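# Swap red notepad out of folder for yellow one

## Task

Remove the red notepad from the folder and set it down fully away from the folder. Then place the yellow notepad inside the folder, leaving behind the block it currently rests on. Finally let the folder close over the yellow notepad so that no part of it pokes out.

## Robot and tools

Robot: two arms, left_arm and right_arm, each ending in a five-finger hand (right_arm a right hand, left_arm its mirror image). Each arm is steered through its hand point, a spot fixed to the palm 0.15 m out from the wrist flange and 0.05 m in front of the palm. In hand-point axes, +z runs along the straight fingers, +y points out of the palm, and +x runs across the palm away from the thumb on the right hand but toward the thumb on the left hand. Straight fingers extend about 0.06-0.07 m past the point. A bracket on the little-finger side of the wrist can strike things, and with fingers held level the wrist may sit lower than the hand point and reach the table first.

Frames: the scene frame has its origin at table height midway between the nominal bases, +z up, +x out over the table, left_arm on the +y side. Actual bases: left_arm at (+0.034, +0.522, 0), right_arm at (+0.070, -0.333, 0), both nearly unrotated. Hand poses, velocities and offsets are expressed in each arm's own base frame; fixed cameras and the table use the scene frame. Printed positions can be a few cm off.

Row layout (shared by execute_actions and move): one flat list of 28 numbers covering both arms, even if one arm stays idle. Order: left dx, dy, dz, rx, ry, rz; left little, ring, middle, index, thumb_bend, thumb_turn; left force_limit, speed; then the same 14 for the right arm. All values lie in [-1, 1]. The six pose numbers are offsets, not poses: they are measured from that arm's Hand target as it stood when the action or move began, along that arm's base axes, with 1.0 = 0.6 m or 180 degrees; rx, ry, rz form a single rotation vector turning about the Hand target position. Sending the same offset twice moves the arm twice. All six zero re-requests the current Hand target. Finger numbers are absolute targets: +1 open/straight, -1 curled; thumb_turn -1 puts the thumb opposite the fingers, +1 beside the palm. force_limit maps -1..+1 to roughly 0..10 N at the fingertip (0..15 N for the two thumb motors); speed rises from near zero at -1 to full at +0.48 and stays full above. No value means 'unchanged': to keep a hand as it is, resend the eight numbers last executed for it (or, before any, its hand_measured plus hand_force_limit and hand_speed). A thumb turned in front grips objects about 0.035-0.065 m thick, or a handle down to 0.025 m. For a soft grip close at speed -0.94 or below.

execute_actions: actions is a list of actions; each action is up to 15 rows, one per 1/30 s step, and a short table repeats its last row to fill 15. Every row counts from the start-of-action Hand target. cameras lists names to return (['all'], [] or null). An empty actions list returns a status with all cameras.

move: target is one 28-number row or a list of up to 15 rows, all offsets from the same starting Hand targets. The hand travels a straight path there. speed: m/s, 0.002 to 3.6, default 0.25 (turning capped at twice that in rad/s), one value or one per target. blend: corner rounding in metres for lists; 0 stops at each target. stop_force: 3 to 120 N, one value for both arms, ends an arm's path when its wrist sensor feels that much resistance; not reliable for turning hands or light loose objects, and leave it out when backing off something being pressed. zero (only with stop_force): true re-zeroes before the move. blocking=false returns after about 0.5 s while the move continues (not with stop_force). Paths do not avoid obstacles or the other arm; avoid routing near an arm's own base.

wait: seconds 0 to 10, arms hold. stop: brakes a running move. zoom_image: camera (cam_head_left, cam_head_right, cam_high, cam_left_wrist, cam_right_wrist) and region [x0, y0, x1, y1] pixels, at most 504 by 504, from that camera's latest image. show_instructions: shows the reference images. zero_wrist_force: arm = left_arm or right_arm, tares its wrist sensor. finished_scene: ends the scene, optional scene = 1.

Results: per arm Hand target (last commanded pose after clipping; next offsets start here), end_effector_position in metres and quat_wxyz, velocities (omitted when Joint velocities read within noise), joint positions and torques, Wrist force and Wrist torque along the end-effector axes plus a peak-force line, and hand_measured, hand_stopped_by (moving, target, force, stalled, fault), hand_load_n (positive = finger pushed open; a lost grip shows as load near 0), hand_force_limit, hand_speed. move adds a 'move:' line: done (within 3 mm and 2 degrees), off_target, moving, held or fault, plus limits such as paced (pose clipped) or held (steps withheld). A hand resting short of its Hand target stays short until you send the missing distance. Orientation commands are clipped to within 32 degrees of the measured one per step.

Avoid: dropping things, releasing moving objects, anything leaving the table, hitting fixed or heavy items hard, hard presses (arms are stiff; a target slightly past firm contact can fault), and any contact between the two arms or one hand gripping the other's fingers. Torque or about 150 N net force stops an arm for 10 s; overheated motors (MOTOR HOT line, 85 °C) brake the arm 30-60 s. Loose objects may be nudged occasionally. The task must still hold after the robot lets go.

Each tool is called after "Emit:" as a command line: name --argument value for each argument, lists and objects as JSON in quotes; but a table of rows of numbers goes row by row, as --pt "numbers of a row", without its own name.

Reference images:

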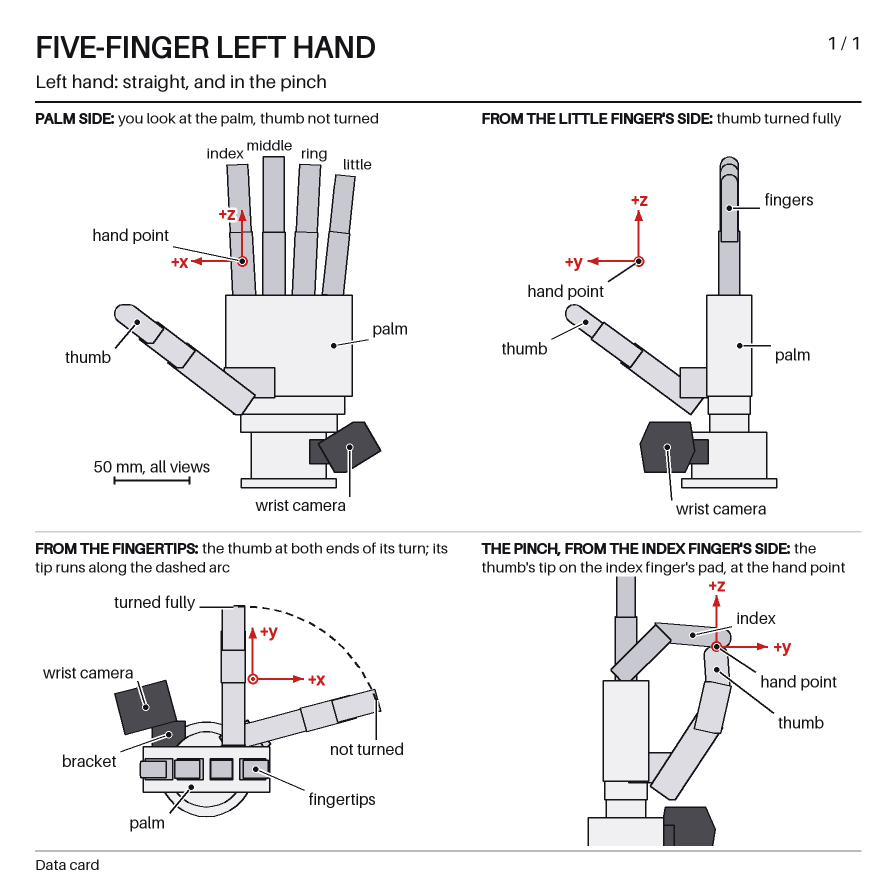

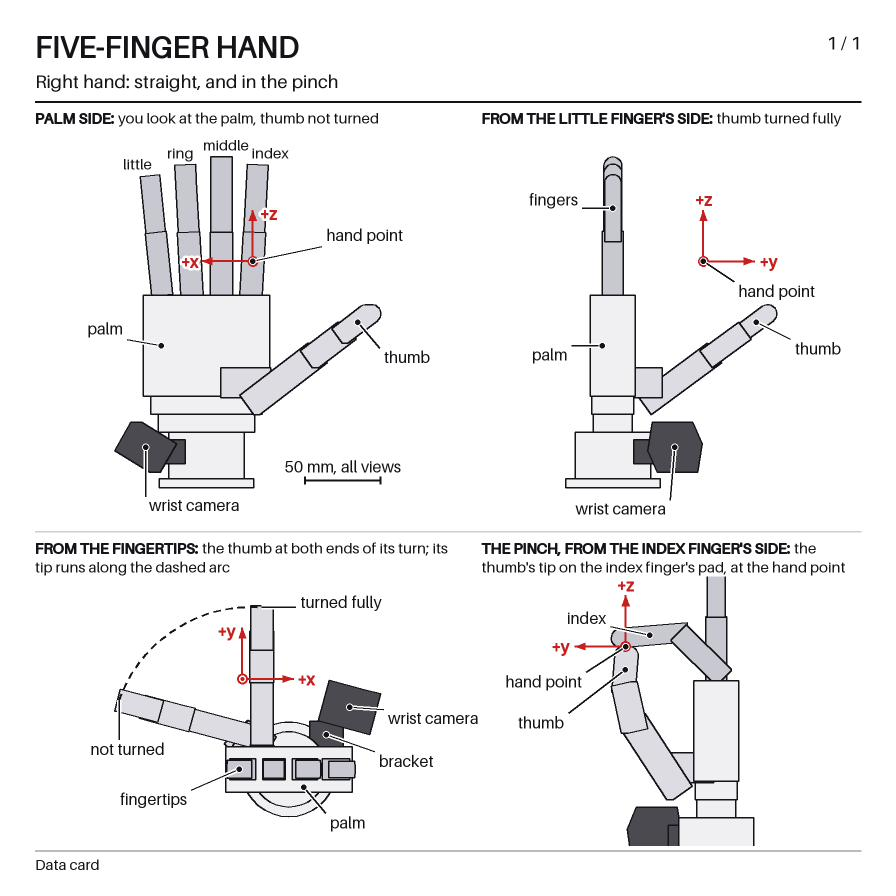

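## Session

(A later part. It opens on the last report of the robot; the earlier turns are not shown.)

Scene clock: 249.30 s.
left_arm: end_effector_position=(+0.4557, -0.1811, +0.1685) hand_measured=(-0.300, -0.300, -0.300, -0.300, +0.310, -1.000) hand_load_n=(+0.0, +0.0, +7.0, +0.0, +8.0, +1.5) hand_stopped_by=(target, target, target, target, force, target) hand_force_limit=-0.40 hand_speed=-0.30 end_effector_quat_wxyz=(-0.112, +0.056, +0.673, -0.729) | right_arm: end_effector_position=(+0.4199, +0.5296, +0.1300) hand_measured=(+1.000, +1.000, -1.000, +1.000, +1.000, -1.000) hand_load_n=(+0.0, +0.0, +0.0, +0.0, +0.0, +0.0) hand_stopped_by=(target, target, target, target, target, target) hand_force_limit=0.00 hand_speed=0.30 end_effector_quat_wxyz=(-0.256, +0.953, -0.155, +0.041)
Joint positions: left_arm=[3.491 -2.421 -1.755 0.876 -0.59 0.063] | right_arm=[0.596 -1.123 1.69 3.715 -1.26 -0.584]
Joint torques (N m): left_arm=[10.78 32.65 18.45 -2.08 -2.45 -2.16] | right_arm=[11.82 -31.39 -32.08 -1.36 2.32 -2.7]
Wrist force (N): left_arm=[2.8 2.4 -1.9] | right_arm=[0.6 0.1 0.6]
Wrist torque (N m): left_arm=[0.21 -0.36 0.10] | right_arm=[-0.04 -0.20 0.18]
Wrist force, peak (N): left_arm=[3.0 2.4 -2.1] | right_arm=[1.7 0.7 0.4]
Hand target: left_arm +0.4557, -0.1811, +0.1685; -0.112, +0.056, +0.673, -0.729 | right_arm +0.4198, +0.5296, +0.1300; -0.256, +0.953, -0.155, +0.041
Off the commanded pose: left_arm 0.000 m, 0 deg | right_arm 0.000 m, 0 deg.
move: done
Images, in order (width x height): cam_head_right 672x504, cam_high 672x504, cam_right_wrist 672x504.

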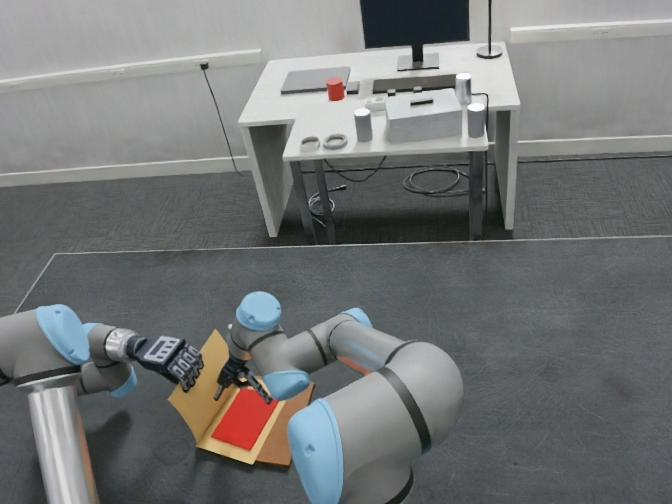

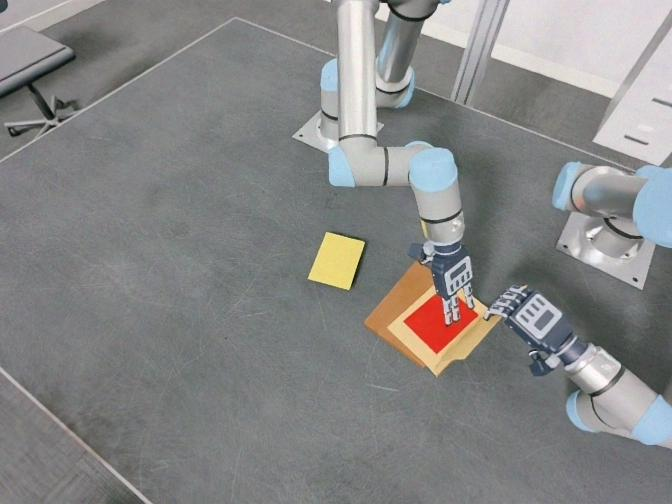

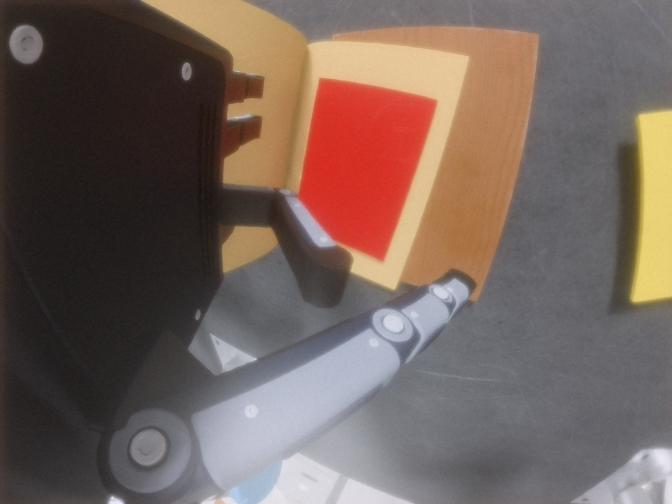

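Emit:
move --target '[0,0,0,0,0,0,-0.3,-0.3,-0.3,-0.3,0.2,-1,-0.4,-0.3,0,0,-0.13,0,0,0,1,1,-1,1,1,-1,0,0.3]' --speed 0.1 --stop_force 8 --cameras '["cam_high","cam_right_wrist"]'

Emit:
zoom_image --camera "cam_high" --region '[385, 240, 525, 390]'

Scene clock: 251.43 s.
left_arm: end_effector_position=(+0.4557, -0.1811, +0.1685) hand_measured=(-0.300, -0.300, -0.300, -0.300, +0.310, -1.000) hand_load_n=(+0.0, +0.0, +7.5, +0.0, +8.0, +1.5) hand_stopped_by=(target, target, target, target, force, target) hand_force_limit=-0.40 hand_speed=-0.30 end_effector_quat_wxyz=(-0.112, +0.056, +0.673, -0.729) | right_arm: end_effector_position=(+0.4199, +0.5296, +0.0520) hand_measured=(+1.000, +1.000, -1.000, +1.000, +1.000, -1.000) hand_load_n=(+0.0, +0.0, +0.0, +0.0, +0.0, +0.0) hand_stopped_by=(target, target, target, target, target, target) hand_force_limit=0.00 hand_speed=0.30 end_effector_quat_wxyz=(-0.256, +0.953, -0.155, +0.041)
Joint positions: left_arm=[3.491 -2.421 -1.755 0.876 -0.59 0.063] | right_arm=[0.596 -1.01 1.753 3.539 -1.26 -0.584]
Joint torques (N m): left_arm=[9.45 32.25 19 -2.18 -2.49 -2.17] | right_arm=[9.02 -32.86 -2.98 -3.64 2.11 1.61]
Wrist force (N): left_arm=[2.9 2.5 -1.9] | right_arm=[0.9 0.1 0.7]
Wrist torque (N m): left_arm=[0.22 -0.37 0.11] | right_arm=[-0.05 -0.25 0.19]
Wrist force, peak (N): left_arm=[3.0 2.3 -2.0] | right_arm=[1.2 0.0 1.0]
Hand target: left_arm +0.4557, -0.1811, +0.1685; -0.112, +0.056, +0.673, -0.729 | right_arm +0.4198, +0.5296, +0.0520; -0.256, +0.953, -0.155, +0.041
Off the commanded pose: left_arm 0.000 m, 0 deg | right_arm 0.000 m, 0 deg.
move: done
Images, in order (width x height): cam_high 672x504, cam_right_wrist 672x504.

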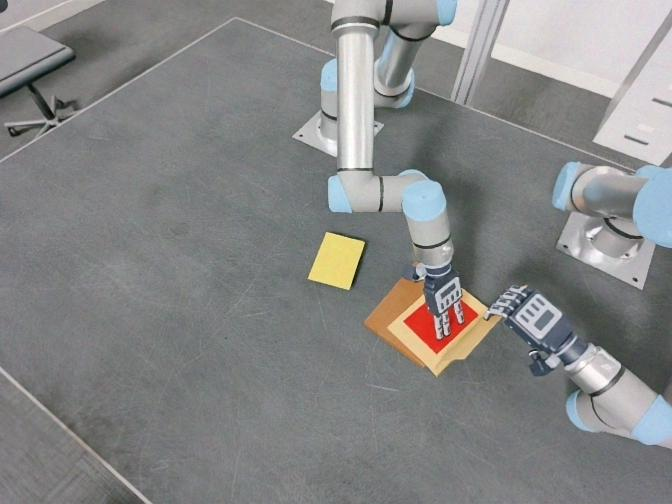

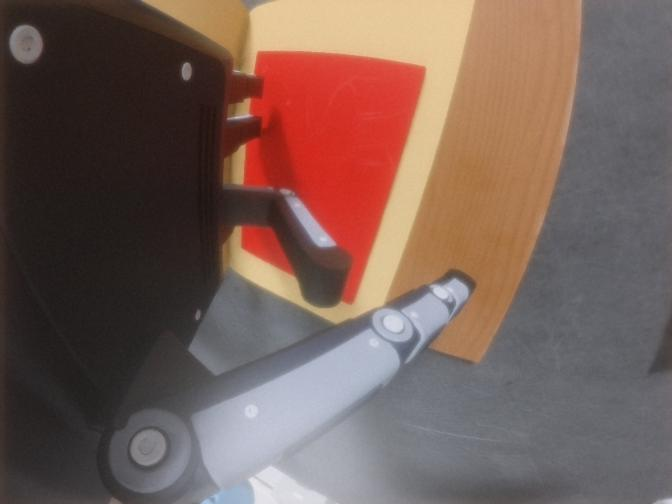

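Scaled by 3.360 from the camera's 672x504 image, which has a finer 960x720 frame.

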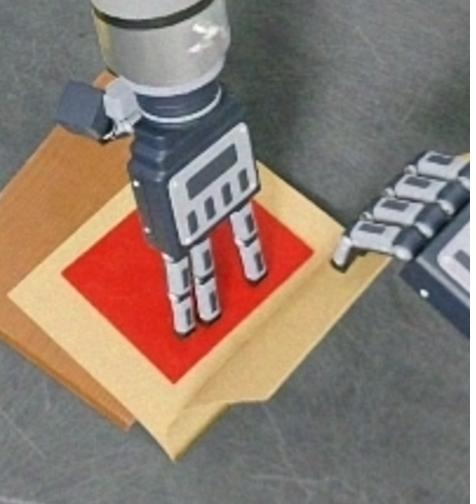

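Emit:
move --target '[0,0,0,0,0,0,-0.3,-0.3,-0.3,-0.3,0.2,-1,-0.4,-0.3,0.0107,0.0323,0,0,0,0,1,1,-1,1,1,-1,0,0.3]' --speed 0.05 --stop_force 4 --cameras '["cam_high","cam_head_right"]'

Emit:
zoom_image --camera "cam_high" --region '[385, 240, 525, 390]'

Emit:
zoom_image --camera "cam_head_right" --region '[180, 320, 320, 480]'

Scene clock: 253.17 s.
left_arm: end_effector_position=(+0.4557, -0.1811, +0.1685) hand_measured=(-0.300, -0.300, -0.300, -0.300, +0.310, -1.000) hand_load_n=(+0.0, +0.0, +7.0, +0.0, +8.5, +1.5) hand_stopped_by=(target, target, target, target, force, target) hand_force_limit=-0.40 hand_speed=-0.30 end_effector_quat_wxyz=(-0.112, +0.056, +0.673, -0.729) | right_arm: end_effector_position=(+0.4263, +0.5490, +0.0520) hand_measured=(+1.000, +1.000, -1.000, +1.000, +1.000, -1.000) hand_load_n=(+0.0, +0.0, +0.0, +0.0, +0.0, +0.0) hand_stopped_by=(target, target, target, target, target, target) hand_force_limit=0.00 hand_speed=0.30 end_effector_quat_wxyz=(-0.256, +0.953, -0.155, +0.041)
Joint positions: left_arm=[3.491 -2.421 -1.755 0.876 -0.59 0.063] | right_arm=[0.616 -0.975 1.692 3.559 -1.268 -0.565]
Joint torques (N m): left_arm=[9.9 31.66 18.47 -2.05 -2.38 -2.17] | right_arm=[11.42 -35.02 -30.87 -1.06 -0.91 1.72]
Wrist force (N): left_arm=[2.9 2.1 -2.0] | right_arm=[0.8 0.0 0.9]
Wrist torque (N m): left_arm=[0.17 -0.38 0.11] | right_arm=[-0.07 -0.23 0.03]
Wrist force, peak (N): left_arm=[3.1 2.4 -1.8] | right_arm=[1.2 -0.2 0.7]
Hand target: left_arm +0.4557, -0.1811, +0.1685; -0.112, +0.056, +0.673, -0.729 | right_arm +0.4263, +0.5490, +0.0520; -0.256, +0.953, -0.155, +0.041
Off the commanded pose: left_arm 0.000 m, 0 deg | right_arm 0.000 m, 0 deg.
move: done
Images, in order (width x height): cam_head_right 672x504, cam_high 672x504.

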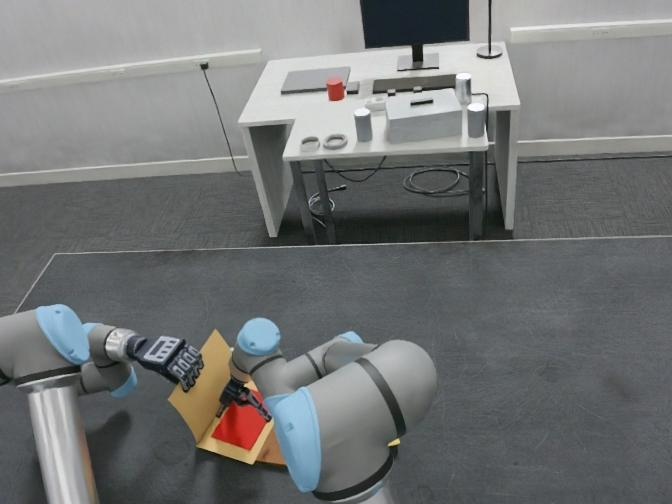

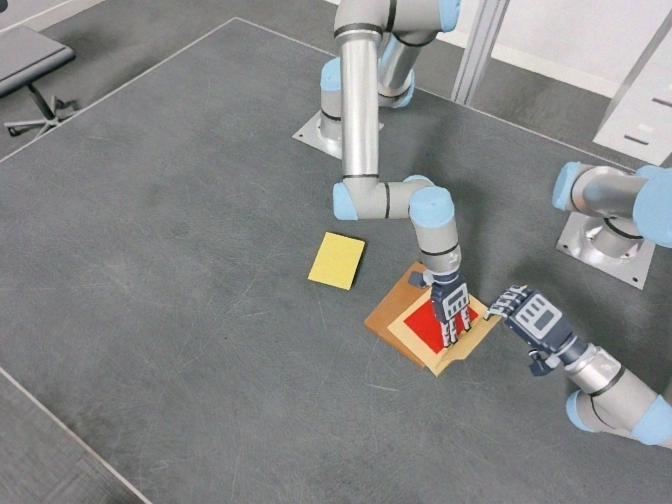

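Scaled by 3.360 from the camera's 672x504 image, which has a finer 960x720 frame.

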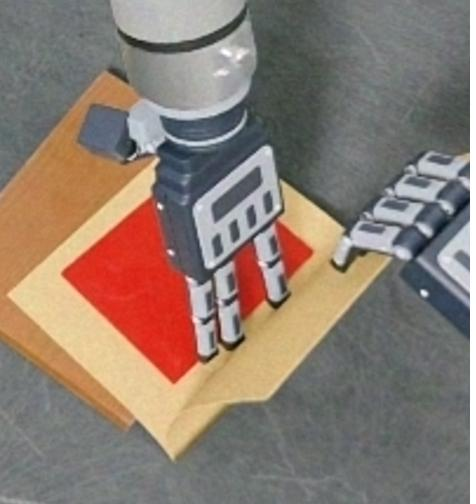

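Scaled by 3.150 from the camera's 672x504 image, which has a finer 960x720 frame.

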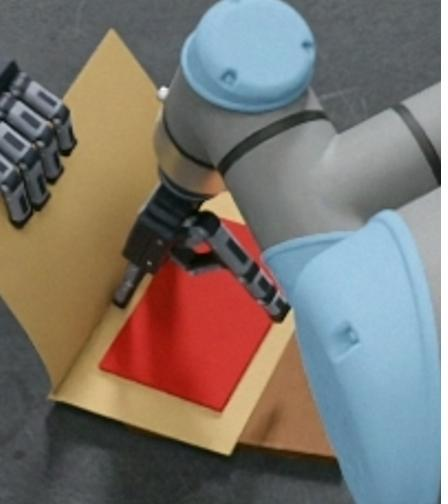

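Emit:
move --target '[0,0,0,0,0,0,-0.3,-0.3,-0.3,-0.3,0.2,-1,-0.4,-0.3,0,0,-0.017,0,0,0,1,1,-1,1,1,-1,0,0.3]' --speed 0.03 --stop_force 3 --cameras '["cam_high"]'

Emit:
zoom_image --camera "cam_high" --region '[385, 240, 525, 390]'

Scene clock: 254.73 s.
left_arm: end_effector_position=(+0.4557, -0.1811, +0.1685) hand_measured=(-0.300, -0.300, -0.300, -0.300, +0.310, -1.000) hand_load_n=(+0.0, +0.0, +7.5, +0.0, +8.0, +1.5) hand_stopped_by=(target, target, target, target, force, target) hand_force_limit=-0.40 hand_speed=-0.30 end_effector_quat_wxyz=(-0.112, +0.056, +0.673, -0.729) | right_arm: end_effector_position=(+0.4263, +0.5490, +0.0418) hand_measured=(+1.000, +1.000, -1.000, +1.000, +1.000, -1.000) hand_load_n=(+0.0, +0.0, +0.0, +0.0, +0.0, +0.0) hand_stopped_by=(target, target, target, target, target, target) hand_force_limit=0.00 hand_speed=0.30 end_effector_quat_wxyz=(-0.256, +0.953, -0.155, +0.041)
Joint positions: left_arm=[3.491 -2.421 -1.755 0.876 -0.59 0.063] | right_arm=[0.616 -0.959 1.698 3.537 -1.268 -0.565]
Joint torques (N m): left_arm=[9.34 32.12 18.45 -2.16 -2.39 -2.13] | right_arm=[9.4 -34.05 -2.19 -3.36 -0.76 0.83]
Wrist force (N): left_arm=[2.8 2.5 -1.8] | right_arm=[0.7 -1.5 -0.2]
Wrist torque (N m): left_arm=[0.20 -0.37 0.10] | right_arm=[0.04 -0.18 -0.04]
Wrist force, peak (N): left_arm=[2.9 2.5 -2.1] | right_arm=[0.8 -1.9 -0.3]
Hand target: left_arm +0.4557, -0.1811, +0.1685; -0.112, +0.056, +0.673, -0.729 | right_arm +0.4263, +0.5490, +0.0418; -0.256, +0.953, -0.155, +0.041
Off the commanded pose: left_arm 0.000 m, 0 deg | right_arm 0.000 m, 0 deg.
move: done
Images, in order (width x height): cam_high 672x504.

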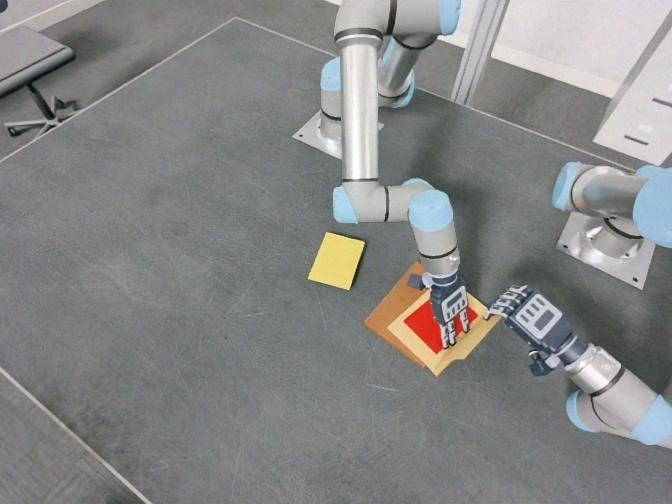

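Scaled by 3.360 from the camera's 672x504 image, which has a finer 960x720 frame.

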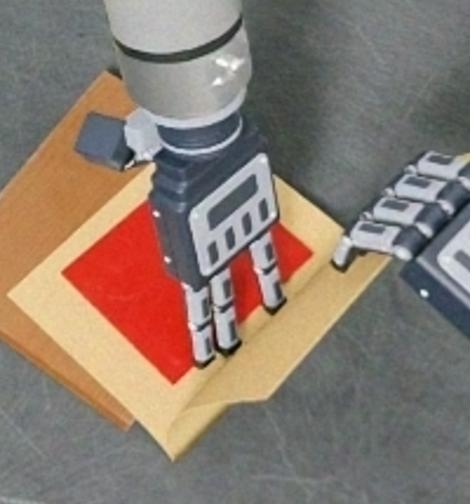

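Emit:
move --target '[0,0,0,0,0,0,-0.3,-0.3,-0.3,-0.3,0.2,-1,-0.4,-0.3,-0.0210,-0.0633,0.0013,0,0,0,1,1,-1,1,1,-1,0,0.3]' --speed 0.05 --stop_force 8 --cameras '["cam_high","cam_head_right"]'

Emit:
zoom_image --camera "cam_high" --region '[345, 240, 505, 390]'

Emit:
zoom_image --camera "cam_head_right" --region '[180, 320, 320, 480]'

Scene clock: 256.90 s.
left_arm: end_effector_position=(+0.4557, -0.1811, +0.1685) hand_measured=(-0.300, -0.300, -0.300, -0.300, +0.310, -1.000) hand_load_n=(+0.0, +0.0, +7.5, +0.0, +8.0, +1.5) hand_stopped_by=(target, target, target, target, force, target) hand_force_limit=-0.40 hand_speed=-0.30 end_effector_quat_wxyz=(-0.112, +0.056, +0.673, -0.729) | right_arm: end_effector_position=(+0.4137, +0.5110, +0.0426) hand_measured=(+1.000, +1.000, -1.000, +1.000, +1.000, -1.000) hand_load_n=(+0.0, +0.0, +0.0, +0.0, +0.0, +0.5) hand_stopped_by=(target, target, target, target, target, target) hand_force_limit=0.00 hand_speed=0.30 end_effector_quat_wxyz=(-0.256, +0.953, -0.155, +0.041)
Joint positions: left_arm=[3.491 -2.421 -1.755 0.876 -0.59 0.063] | right_arm=[0.576 -1.027 1.815 3.5 -1.251 -0.604]
Joint torques (N m): left_arm=[9.76 32.25 17.53 -1.99 -2.42 -2.19] | right_arm=[-6.88 -51.29 -2.82 -3.22 2.08 -2.14]
Wrist force (N): left_arm=[3.2 2.7 -1.6] | right_arm=[0.8 -1.1 0.3]
Wrist torque (N m): left_arm=[0.20 -0.38 0.09] | right_arm=[-0.01 -0.18 0.15]
Wrist force, peak (N): left_arm=[3.2 2.8 -1.8] | right_arm=[0.9 -3.6 -1.3]
Hand target: left_arm +0.4557, -0.1811, +0.1685; -0.112, +0.056, +0.673, -0.729 | right_arm +0.4137, +0.5110, +0.0426; -0.256, +0.953, -0.155, +0.041
Off the commanded pose: left_arm 0.000 m, 0 deg | right_arm 0.000 m, 0 deg.
move: done
Images, in order (width x height): cam_head_right 672x504, cam_high 672x504.

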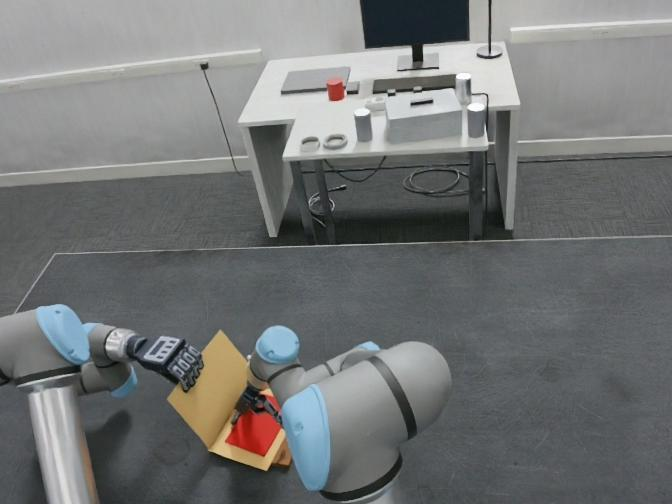

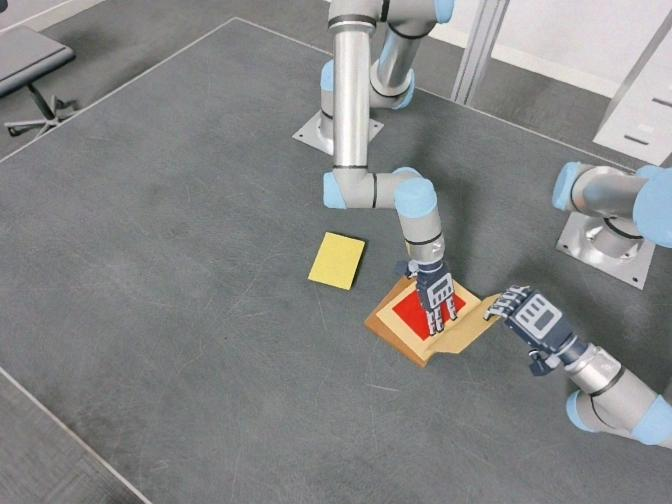

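Scaled by 3.150 from the camera's 672x504 image, which has a finer 960x720 frame.

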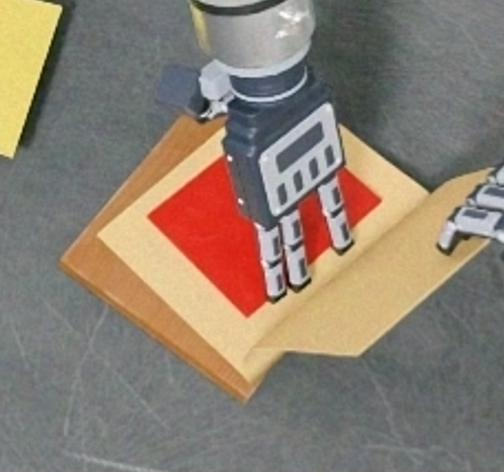

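Scaled by 3.150 from the camera's 672x504 image, which has a finer 960x720 frame.

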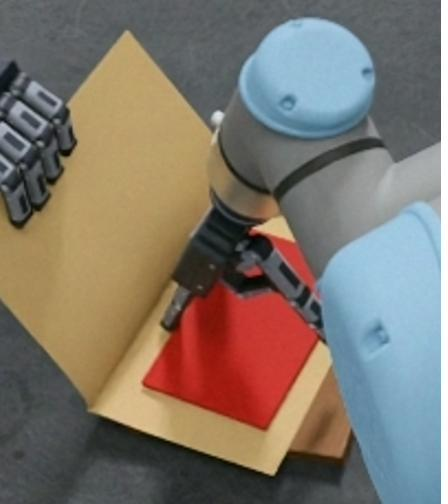

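Emit:
move --target '[0.0204,0.0705,-0.0625,0.0538,-0.0133,-0.0038,-0.3,-0.3,-0.3,-0.3,0.2,-1,-0.4,-0.3,0,0,0,0,0,0,1,1,-1,1,1,-1,0,0.3]' --speed 0.05 --cameras '["cam_high","cam_head_right","cam_left_wrist"]'

Emit:
zoom_image --camera "cam_high" --region '[345, 240, 545, 400]'

Emit:
zoom_image --camera "cam_head_right" --region '[140, 300, 340, 500]'

Scene clock: 260.10 s.
left_arm: end_effector_position=(+0.4679, -0.1389, +0.1310) hand_measured=(-0.300, -0.300, -0.300, -0.300, +0.310, -1.000) hand_load_n=(+0.0, +0.0, +8.0, +0.0, +8.5, +2.0) hand_stopped_by=(target, target, target, target, force, target) hand_force_limit=-0.40 hand_speed=-0.30 end_effector_quat_wxyz=(-0.106, +0.065, +0.734, -0.668) | right_arm: end_effector_position=(+0.4137, +0.5110, +0.0426) hand_measured=(+1.000, +1.000, -1.000, +1.000, +1.000, -1.000) hand_load_n=(-0.5, +0.0, +0.0, +0.0, +0.0, +0.0) hand_stopped_by=(target, target, target, target, target, target) hand_force_limit=0.00 hand_speed=0.30 end_effector_quat_wxyz=(-0.256, +0.953, -0.155, +0.041)
Joint positions: left_arm=[3.537 -2.472 -1.603 1.075 -0.646 -0.183] | right_arm=[0.576 -1.027 1.815 3.5 -1.251 -0.604]
Joint torques (N m): left_arm=[10.75 35.49 20.6 -0.09 -2.07 -2.22] | right_arm=[-6.71 -50.77 -3.63 -3.3 2.13 -2.07]
Wrist force (N): left_arm=[2.9 2.3 -0.8] | right_arm=[0.7 -0.5 0.6]
Wrist torque (N m): left_arm=[0.18 -0.30 0.10] | right_arm=[-0.01 -0.19 0.16]
Wrist force, peak (N): left_arm=[3.2 2.9 -1.7] | right_arm=[0.9 -1.4 0.5]
Hand target: left_arm +0.4679, -0.1388, +0.1310; -0.106, +0.065, +0.734, -0.668 | right_arm +0.4137, +0.5110, +0.0426; -0.256, +0.953, -0.155, +0.041
Off the commanded pose: left_arm 0.000 m, 0 deg | right_arm 0.000 m, 0 deg.
move: done
Images, in order (width x height): cam_head_right 672x504, cam_high 672x504, cam_left_wrist 672x504.

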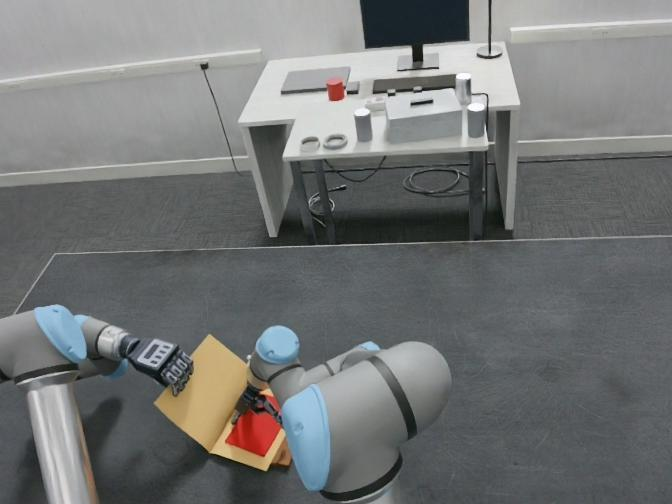

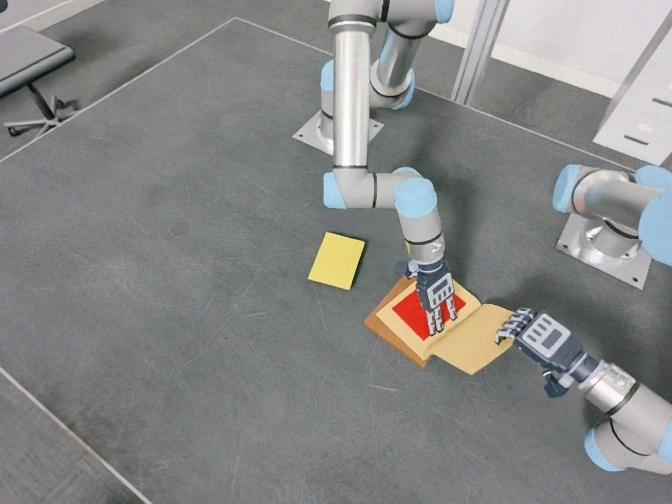

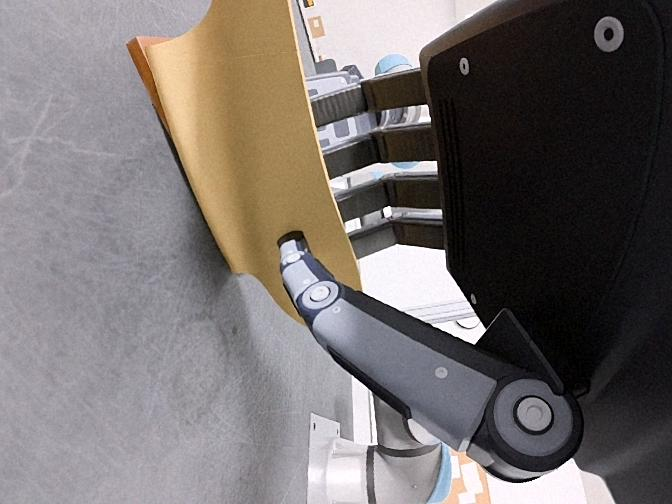

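Scaled by 2.520 from the camera's 672x504 image, which has a finer 960x720 frame.

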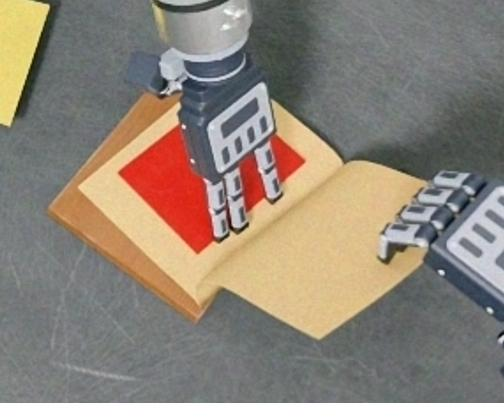

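Scaled by 2.520 from the camera's 672x504 image, which has a finer 960x720 frame.

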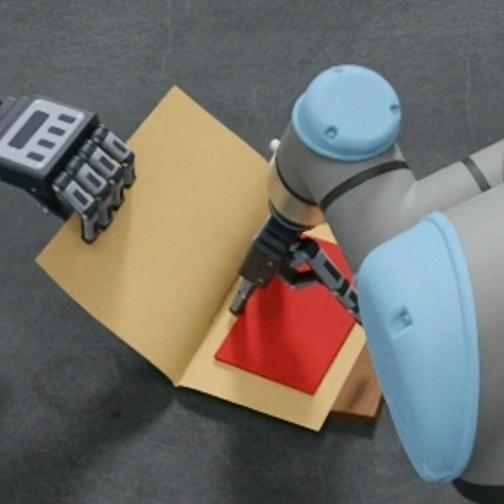

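Emit:
move --target '[0,0,0,0,0,0,-0.3,-0.3,-0.3,-0.3,0.2,-1,-0.4,-0.3,-0.0210,-0.0633,0.0008,0,0,0,1,1,-1,1,1,-1,0,0.3]' --speed 0.05 --stop_force 9 --cameras '["cam_high","cam_head_right"]'

Emit:
zoom_image --camera "cam_high" --region '[345, 240, 545, 400]'

Emit:
zoom_image --camera "cam_head_right" --region '[140, 300, 340, 500]'

Scene clock: 262.13 s.
left_arm: end_effector_position=(+0.4679, -0.1388, +0.1310) hand_measured=(-0.300, -0.300, -0.300, -0.300, +0.310, -1.000) hand_load_n=(+0.0, +0.0, +7.5, +0.0, +8.0, +1.5) hand_stopped_by=(target, target, target, target, force, target) hand_force_limit=-0.40 hand_speed=-0.30 end_effector_quat_wxyz=(-0.106, +0.065, +0.734, -0.668) | right_arm: end_effector_position=(+0.4011, +0.4730, +0.0430) hand_measured=(+1.000, +1.000, -1.000, +1.000, +1.000, -1.000) hand_load_n=(+0.0, +0.0, +0.0, +0.0, +0.0, +0.0) hand_stopped_by=(target, target, target, target, target, target) hand_force_limit=0.00 hand_speed=0.30 end_effector_quat_wxyz=(-0.256, +0.953, -0.155, +0.041)
Joint positions: left_arm=[3.537 -2.472 -1.603 1.075 -0.646 -0.183] | right_arm=[0.53 -1.093 1.926 3.469 -1.233 -0.647]
Joint torques (N m): left_arm=[10.25 34.4 19.64 0.08 -2.14 -2.19] | right_arm=[-6.6 -48.35 -1.63 -3.71 2.11 -2.09]
Wrist force (N): left_arm=[2.8 2.1 -1.2] | right_arm=[0.7 0.0 0.8]
Wrist torque (N m): left_arm=[0.19 -0.32 0.11] | right_arm=[0.00 -0.22 0.18]
Wrist force, peak (N): left_arm=[3.0 2.3 -1.1] | right_arm=[0.8 -1.1 0.7]
Hand target: left_arm +0.4679, -0.1388, +0.1310; -0.106, +0.065, +0.734, -0.668 | right_arm +0.4011, +0.4730, +0.0430; -0.256, +0.953, -0.155, +0.041
Off the commanded pose: left_arm 0.000 m, 0 deg | right_arm 0.000 m, 0 deg.
move: done
Images, in order (width x height): cam_head_right 672x504, cam_high 672x504.

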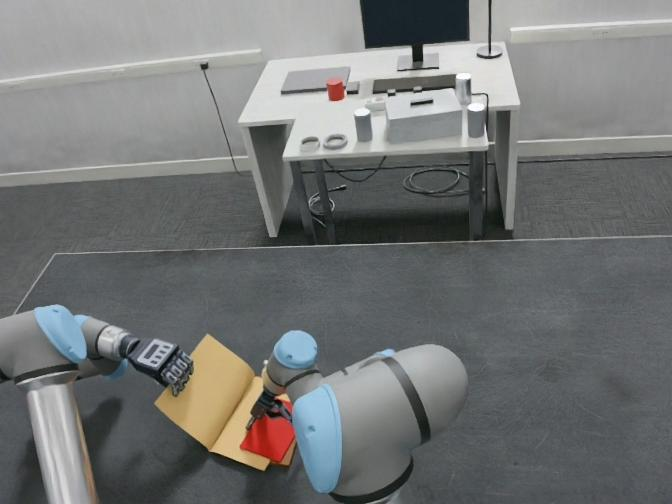

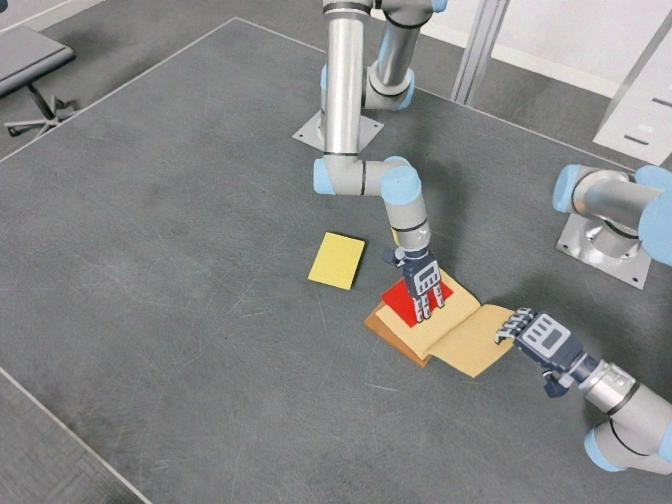

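Scaled by 2.520 from the camera's 672x504 image, which has a finer 960x720 frame.

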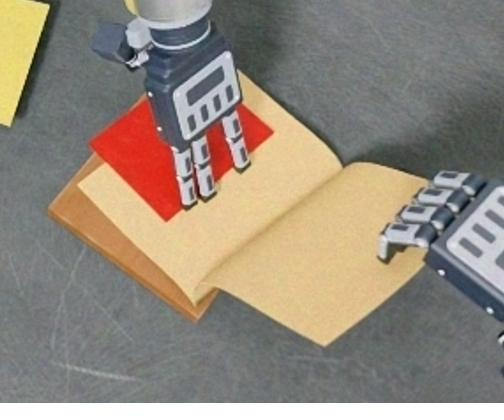

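Scaled by 2.520 from the camera's 672x504 image, which has a finer 960x720 frame.

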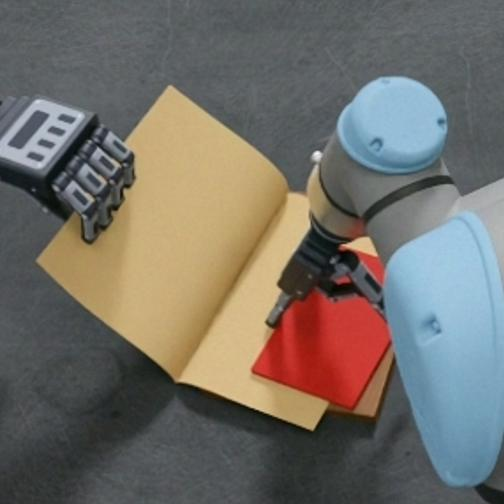

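Emit:
move --target '[0,0,0,0,0,0,-0.3,-0.3,-0.3,-0.3,0.2,-1,-0.4,-0.3,-0.0263,-0.0791,0,0,0,0,1,1,-1,1,1,-1,0,0.3]' --speed 0.06 --stop_force 9 --cameras '["cam_high","cam_head_right","cam_right_wrist"]'

Emit:
zoom_image --camera "cam_high" --region '[325, 220, 525, 380]'

Scene clock: 264.53 s.
left_arm: end_effector_position=(+0.4679, -0.1388, +0.1310) hand_measured=(-0.300, -0.300, -0.300, -0.300, +0.310, -1.000) hand_load_n=(+0.0, +0.0, +8.0, +0.0, +8.0, +1.0) hand_stopped_by=(target, target, target, target, force, target) hand_force_limit=-0.40 hand_speed=-0.30 end_effector_quat_wxyz=(-0.106, +0.065, +0.734, -0.668) | right_arm: end_effector_position=(+0.3853, +0.4256, +0.0430) hand_measured=(+1.000, +1.000, -1.000, +1.000, +1.000, -1.000) hand_load_n=(+0.0, +0.0, +0.0, +0.0, +0.0, +0.0) hand_stopped_by=(target, target, target, target, target, target) hand_force_limit=0.00 hand_speed=0.30 end_effector_quat_wxyz=(-0.256, +0.953, -0.155, +0.041)
Joint positions: left_arm=[3.537 -2.472 -1.603 1.075 -0.646 -0.183] | right_arm=[0.466 -1.175 2.057 3.442 -1.208 -0.711]
Joint torques (N m): left_arm=[9.84 34.27 18.97 0.03 -2.03 -2.27] | right_arm=[-7.19 -43.54 -1.32 -3.58 2.18 -2.16]
Wrist force (N): left_arm=[2.7 2.1 -1.0] | right_arm=[1.0 -0.3 0.2]
Wrist torque (N m): left_arm=[0.17 -0.31 0.11] | right_arm=[-0.04 -0.26 0.21]
Wrist force, peak (N): left_arm=[2.9 2.2 -1.1] | right_arm=[0.9 -0.5 0.9]
Hand target: left_arm +0.4679, -0.1388, +0.1310; -0.106, +0.065, +0.734, -0.668 | right_arm +0.3853, +0.4256, +0.0430; -0.256, +0.953, -0.155, +0.041
Off the commanded pose: left_arm 0.000 m, 0 deg | right_arm 0.000 m, 0 deg.
move: done
Images, in order (width x height): cam_head_right 672x504, cam_high 672x504, cam_right_wrist 672x504.

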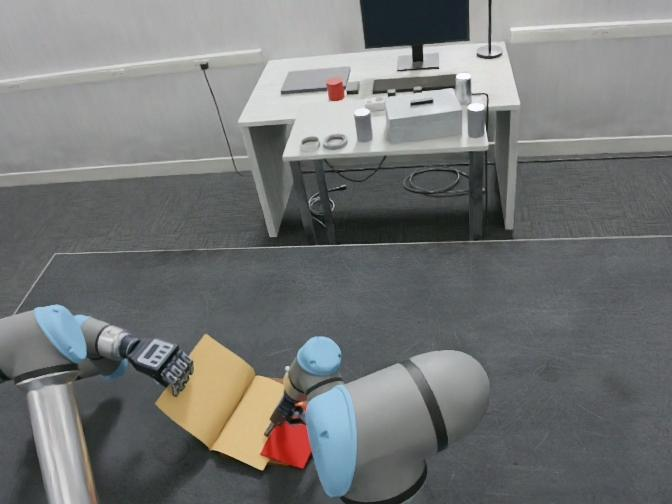

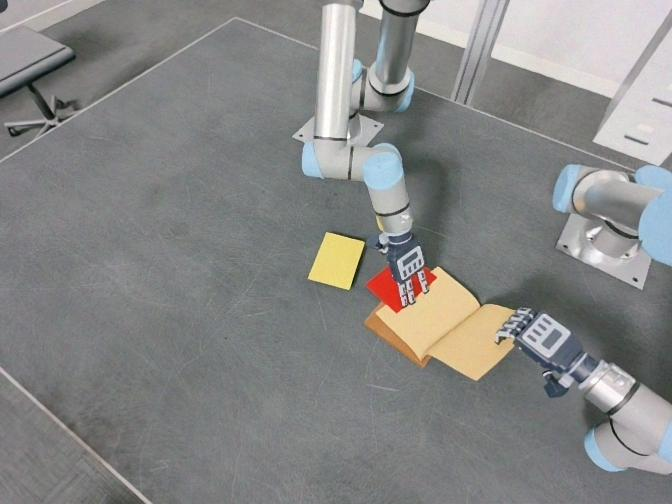

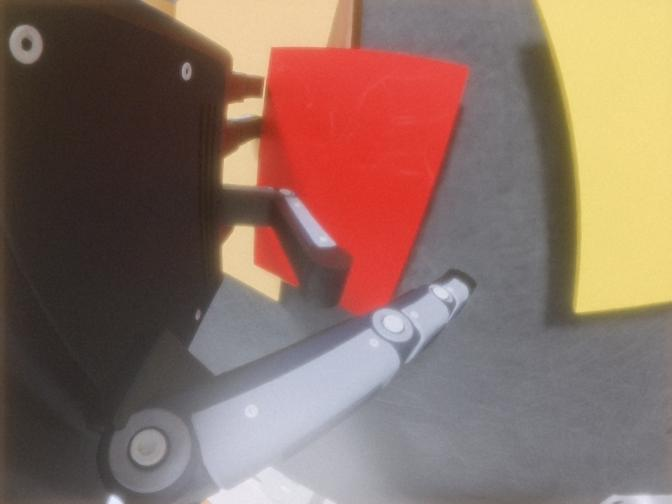

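Scaled by 2.520 from the camera's 672x504 image, which has a finer 960x720 frame.

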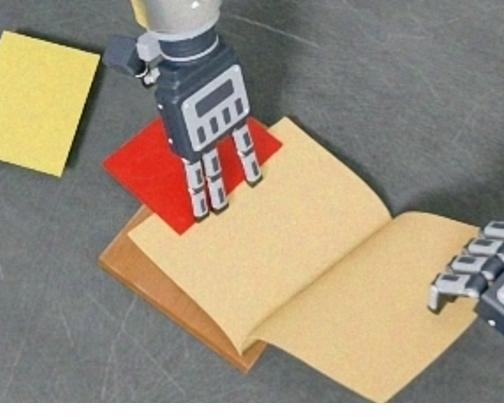

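Emit:
move --target '[0,0,0,0,0,0,-0.3,-0.3,-0.3,-0.3,0.2,-1,-0.4,-0.3,-0.0527,-0.0528,-0.001,0,0,0,1,1,-1,1,1,-1,0,0.3]' --speed 0.05 --stop_force 9 --cameras '["cam_high","cam_head_right","cam_right_wrist"]'

Emit:
zoom_image --camera "cam_high" --region '[325, 220, 525, 380]'

Scene clock: 266.90 s.
left_arm: end_effector_position=(+0.4679, -0.1388, +0.1310) hand_measured=(-0.300, -0.300, -0.300, -0.300, +0.310, -1.000) hand_load_n=(+0.0, +0.0, +7.5, +0.0, +8.0, +1.5) hand_stopped_by=(target, target, target, target, force, target) hand_force_limit=-0.40 hand_speed=-0.30 end_effector_quat_wxyz=(-0.106, +0.065, +0.734, -0.668) | right_arm: end_effector_position=(+0.3537, +0.3939, +0.0424) hand_measured=(+1.000, +1.000, -1.000, +1.000, +1.000, -1.000) hand_load_n=(+0.0, +0.0, +0.0, +0.0, +0.0, +0.0) hand_stopped_by=(target, target, target, target, target, target) hand_force_limit=0.00 hand_speed=0.30 end_effector_quat_wxyz=(-0.256, +0.953, -0.155, +0.041)
Joint positions: left_arm=[3.537 -2.472 -1.603 1.075 -0.646 -0.183] | right_arm=[0.435 -1.256 2.185 3.405 -1.196 -0.741]
Joint torques (N m): left_arm=[9.34 34.1 19.32 0.04 -1.95 -2.21] | right_arm=[-6.75 -39.3 -0.56 -3.56 2.37 -2.04]
Wrist force (N): left_arm=[2.6 1.8 -1.5] | right_arm=[1.0 0.1 0.5]
Wrist torque (N m): left_arm=[0.17 -0.33 0.12] | right_arm=[-0.05 -0.23 0.22]
Wrist force, peak (N): left_arm=[3.0 1.9 -1.4] | right_arm=[1.2 0.4 0.4]
Hand target: left_arm +0.4679, -0.1388, +0.1310; -0.106, +0.065, +0.734, -0.668 | right_arm +0.3537, +0.3939, +0.0424; -0.256, +0.953, -0.155, +0.041
Off the commanded pose: left_arm 0.000 m, 0 deg | right_arm 0.000 m, 0 deg.
move: done
Images, in order (width x height): cam_head_right 672x504, cam_high 672x504, cam_right_wrist 672x504.

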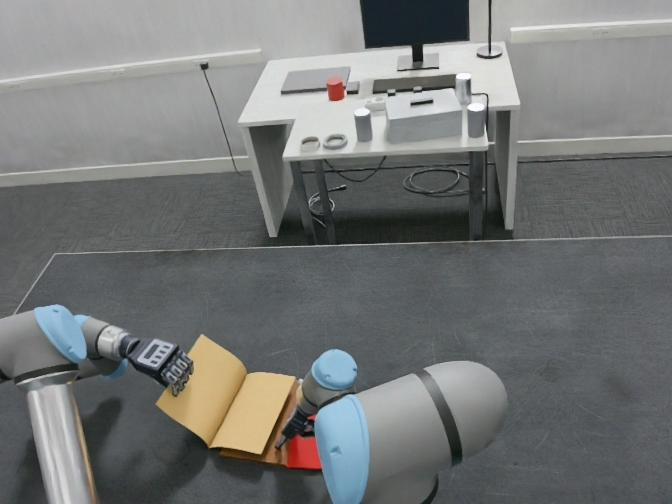

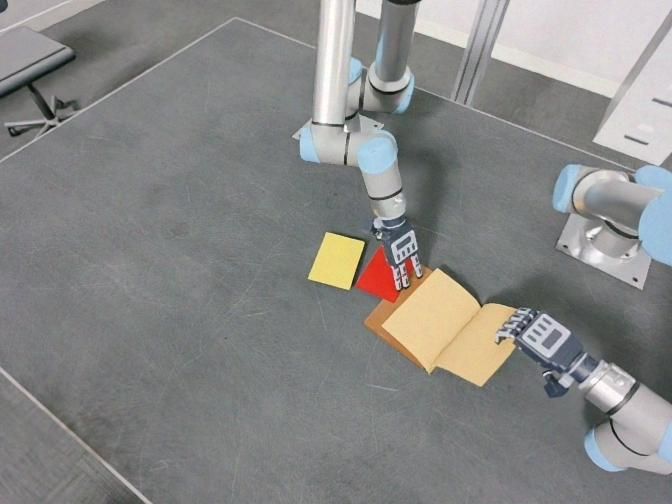

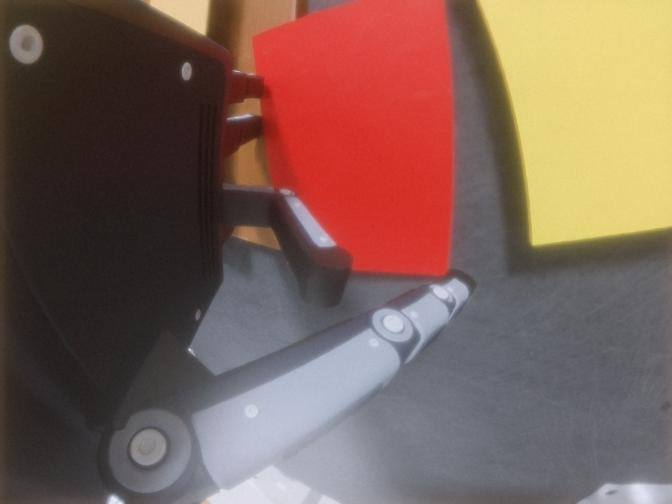

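Scaled by 2.520 from the camera's 672x504 image, which has a finer 960x720 frame.

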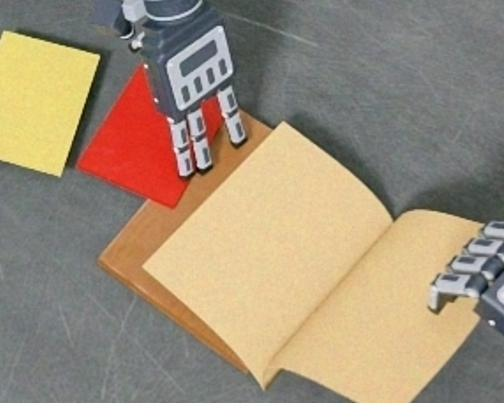

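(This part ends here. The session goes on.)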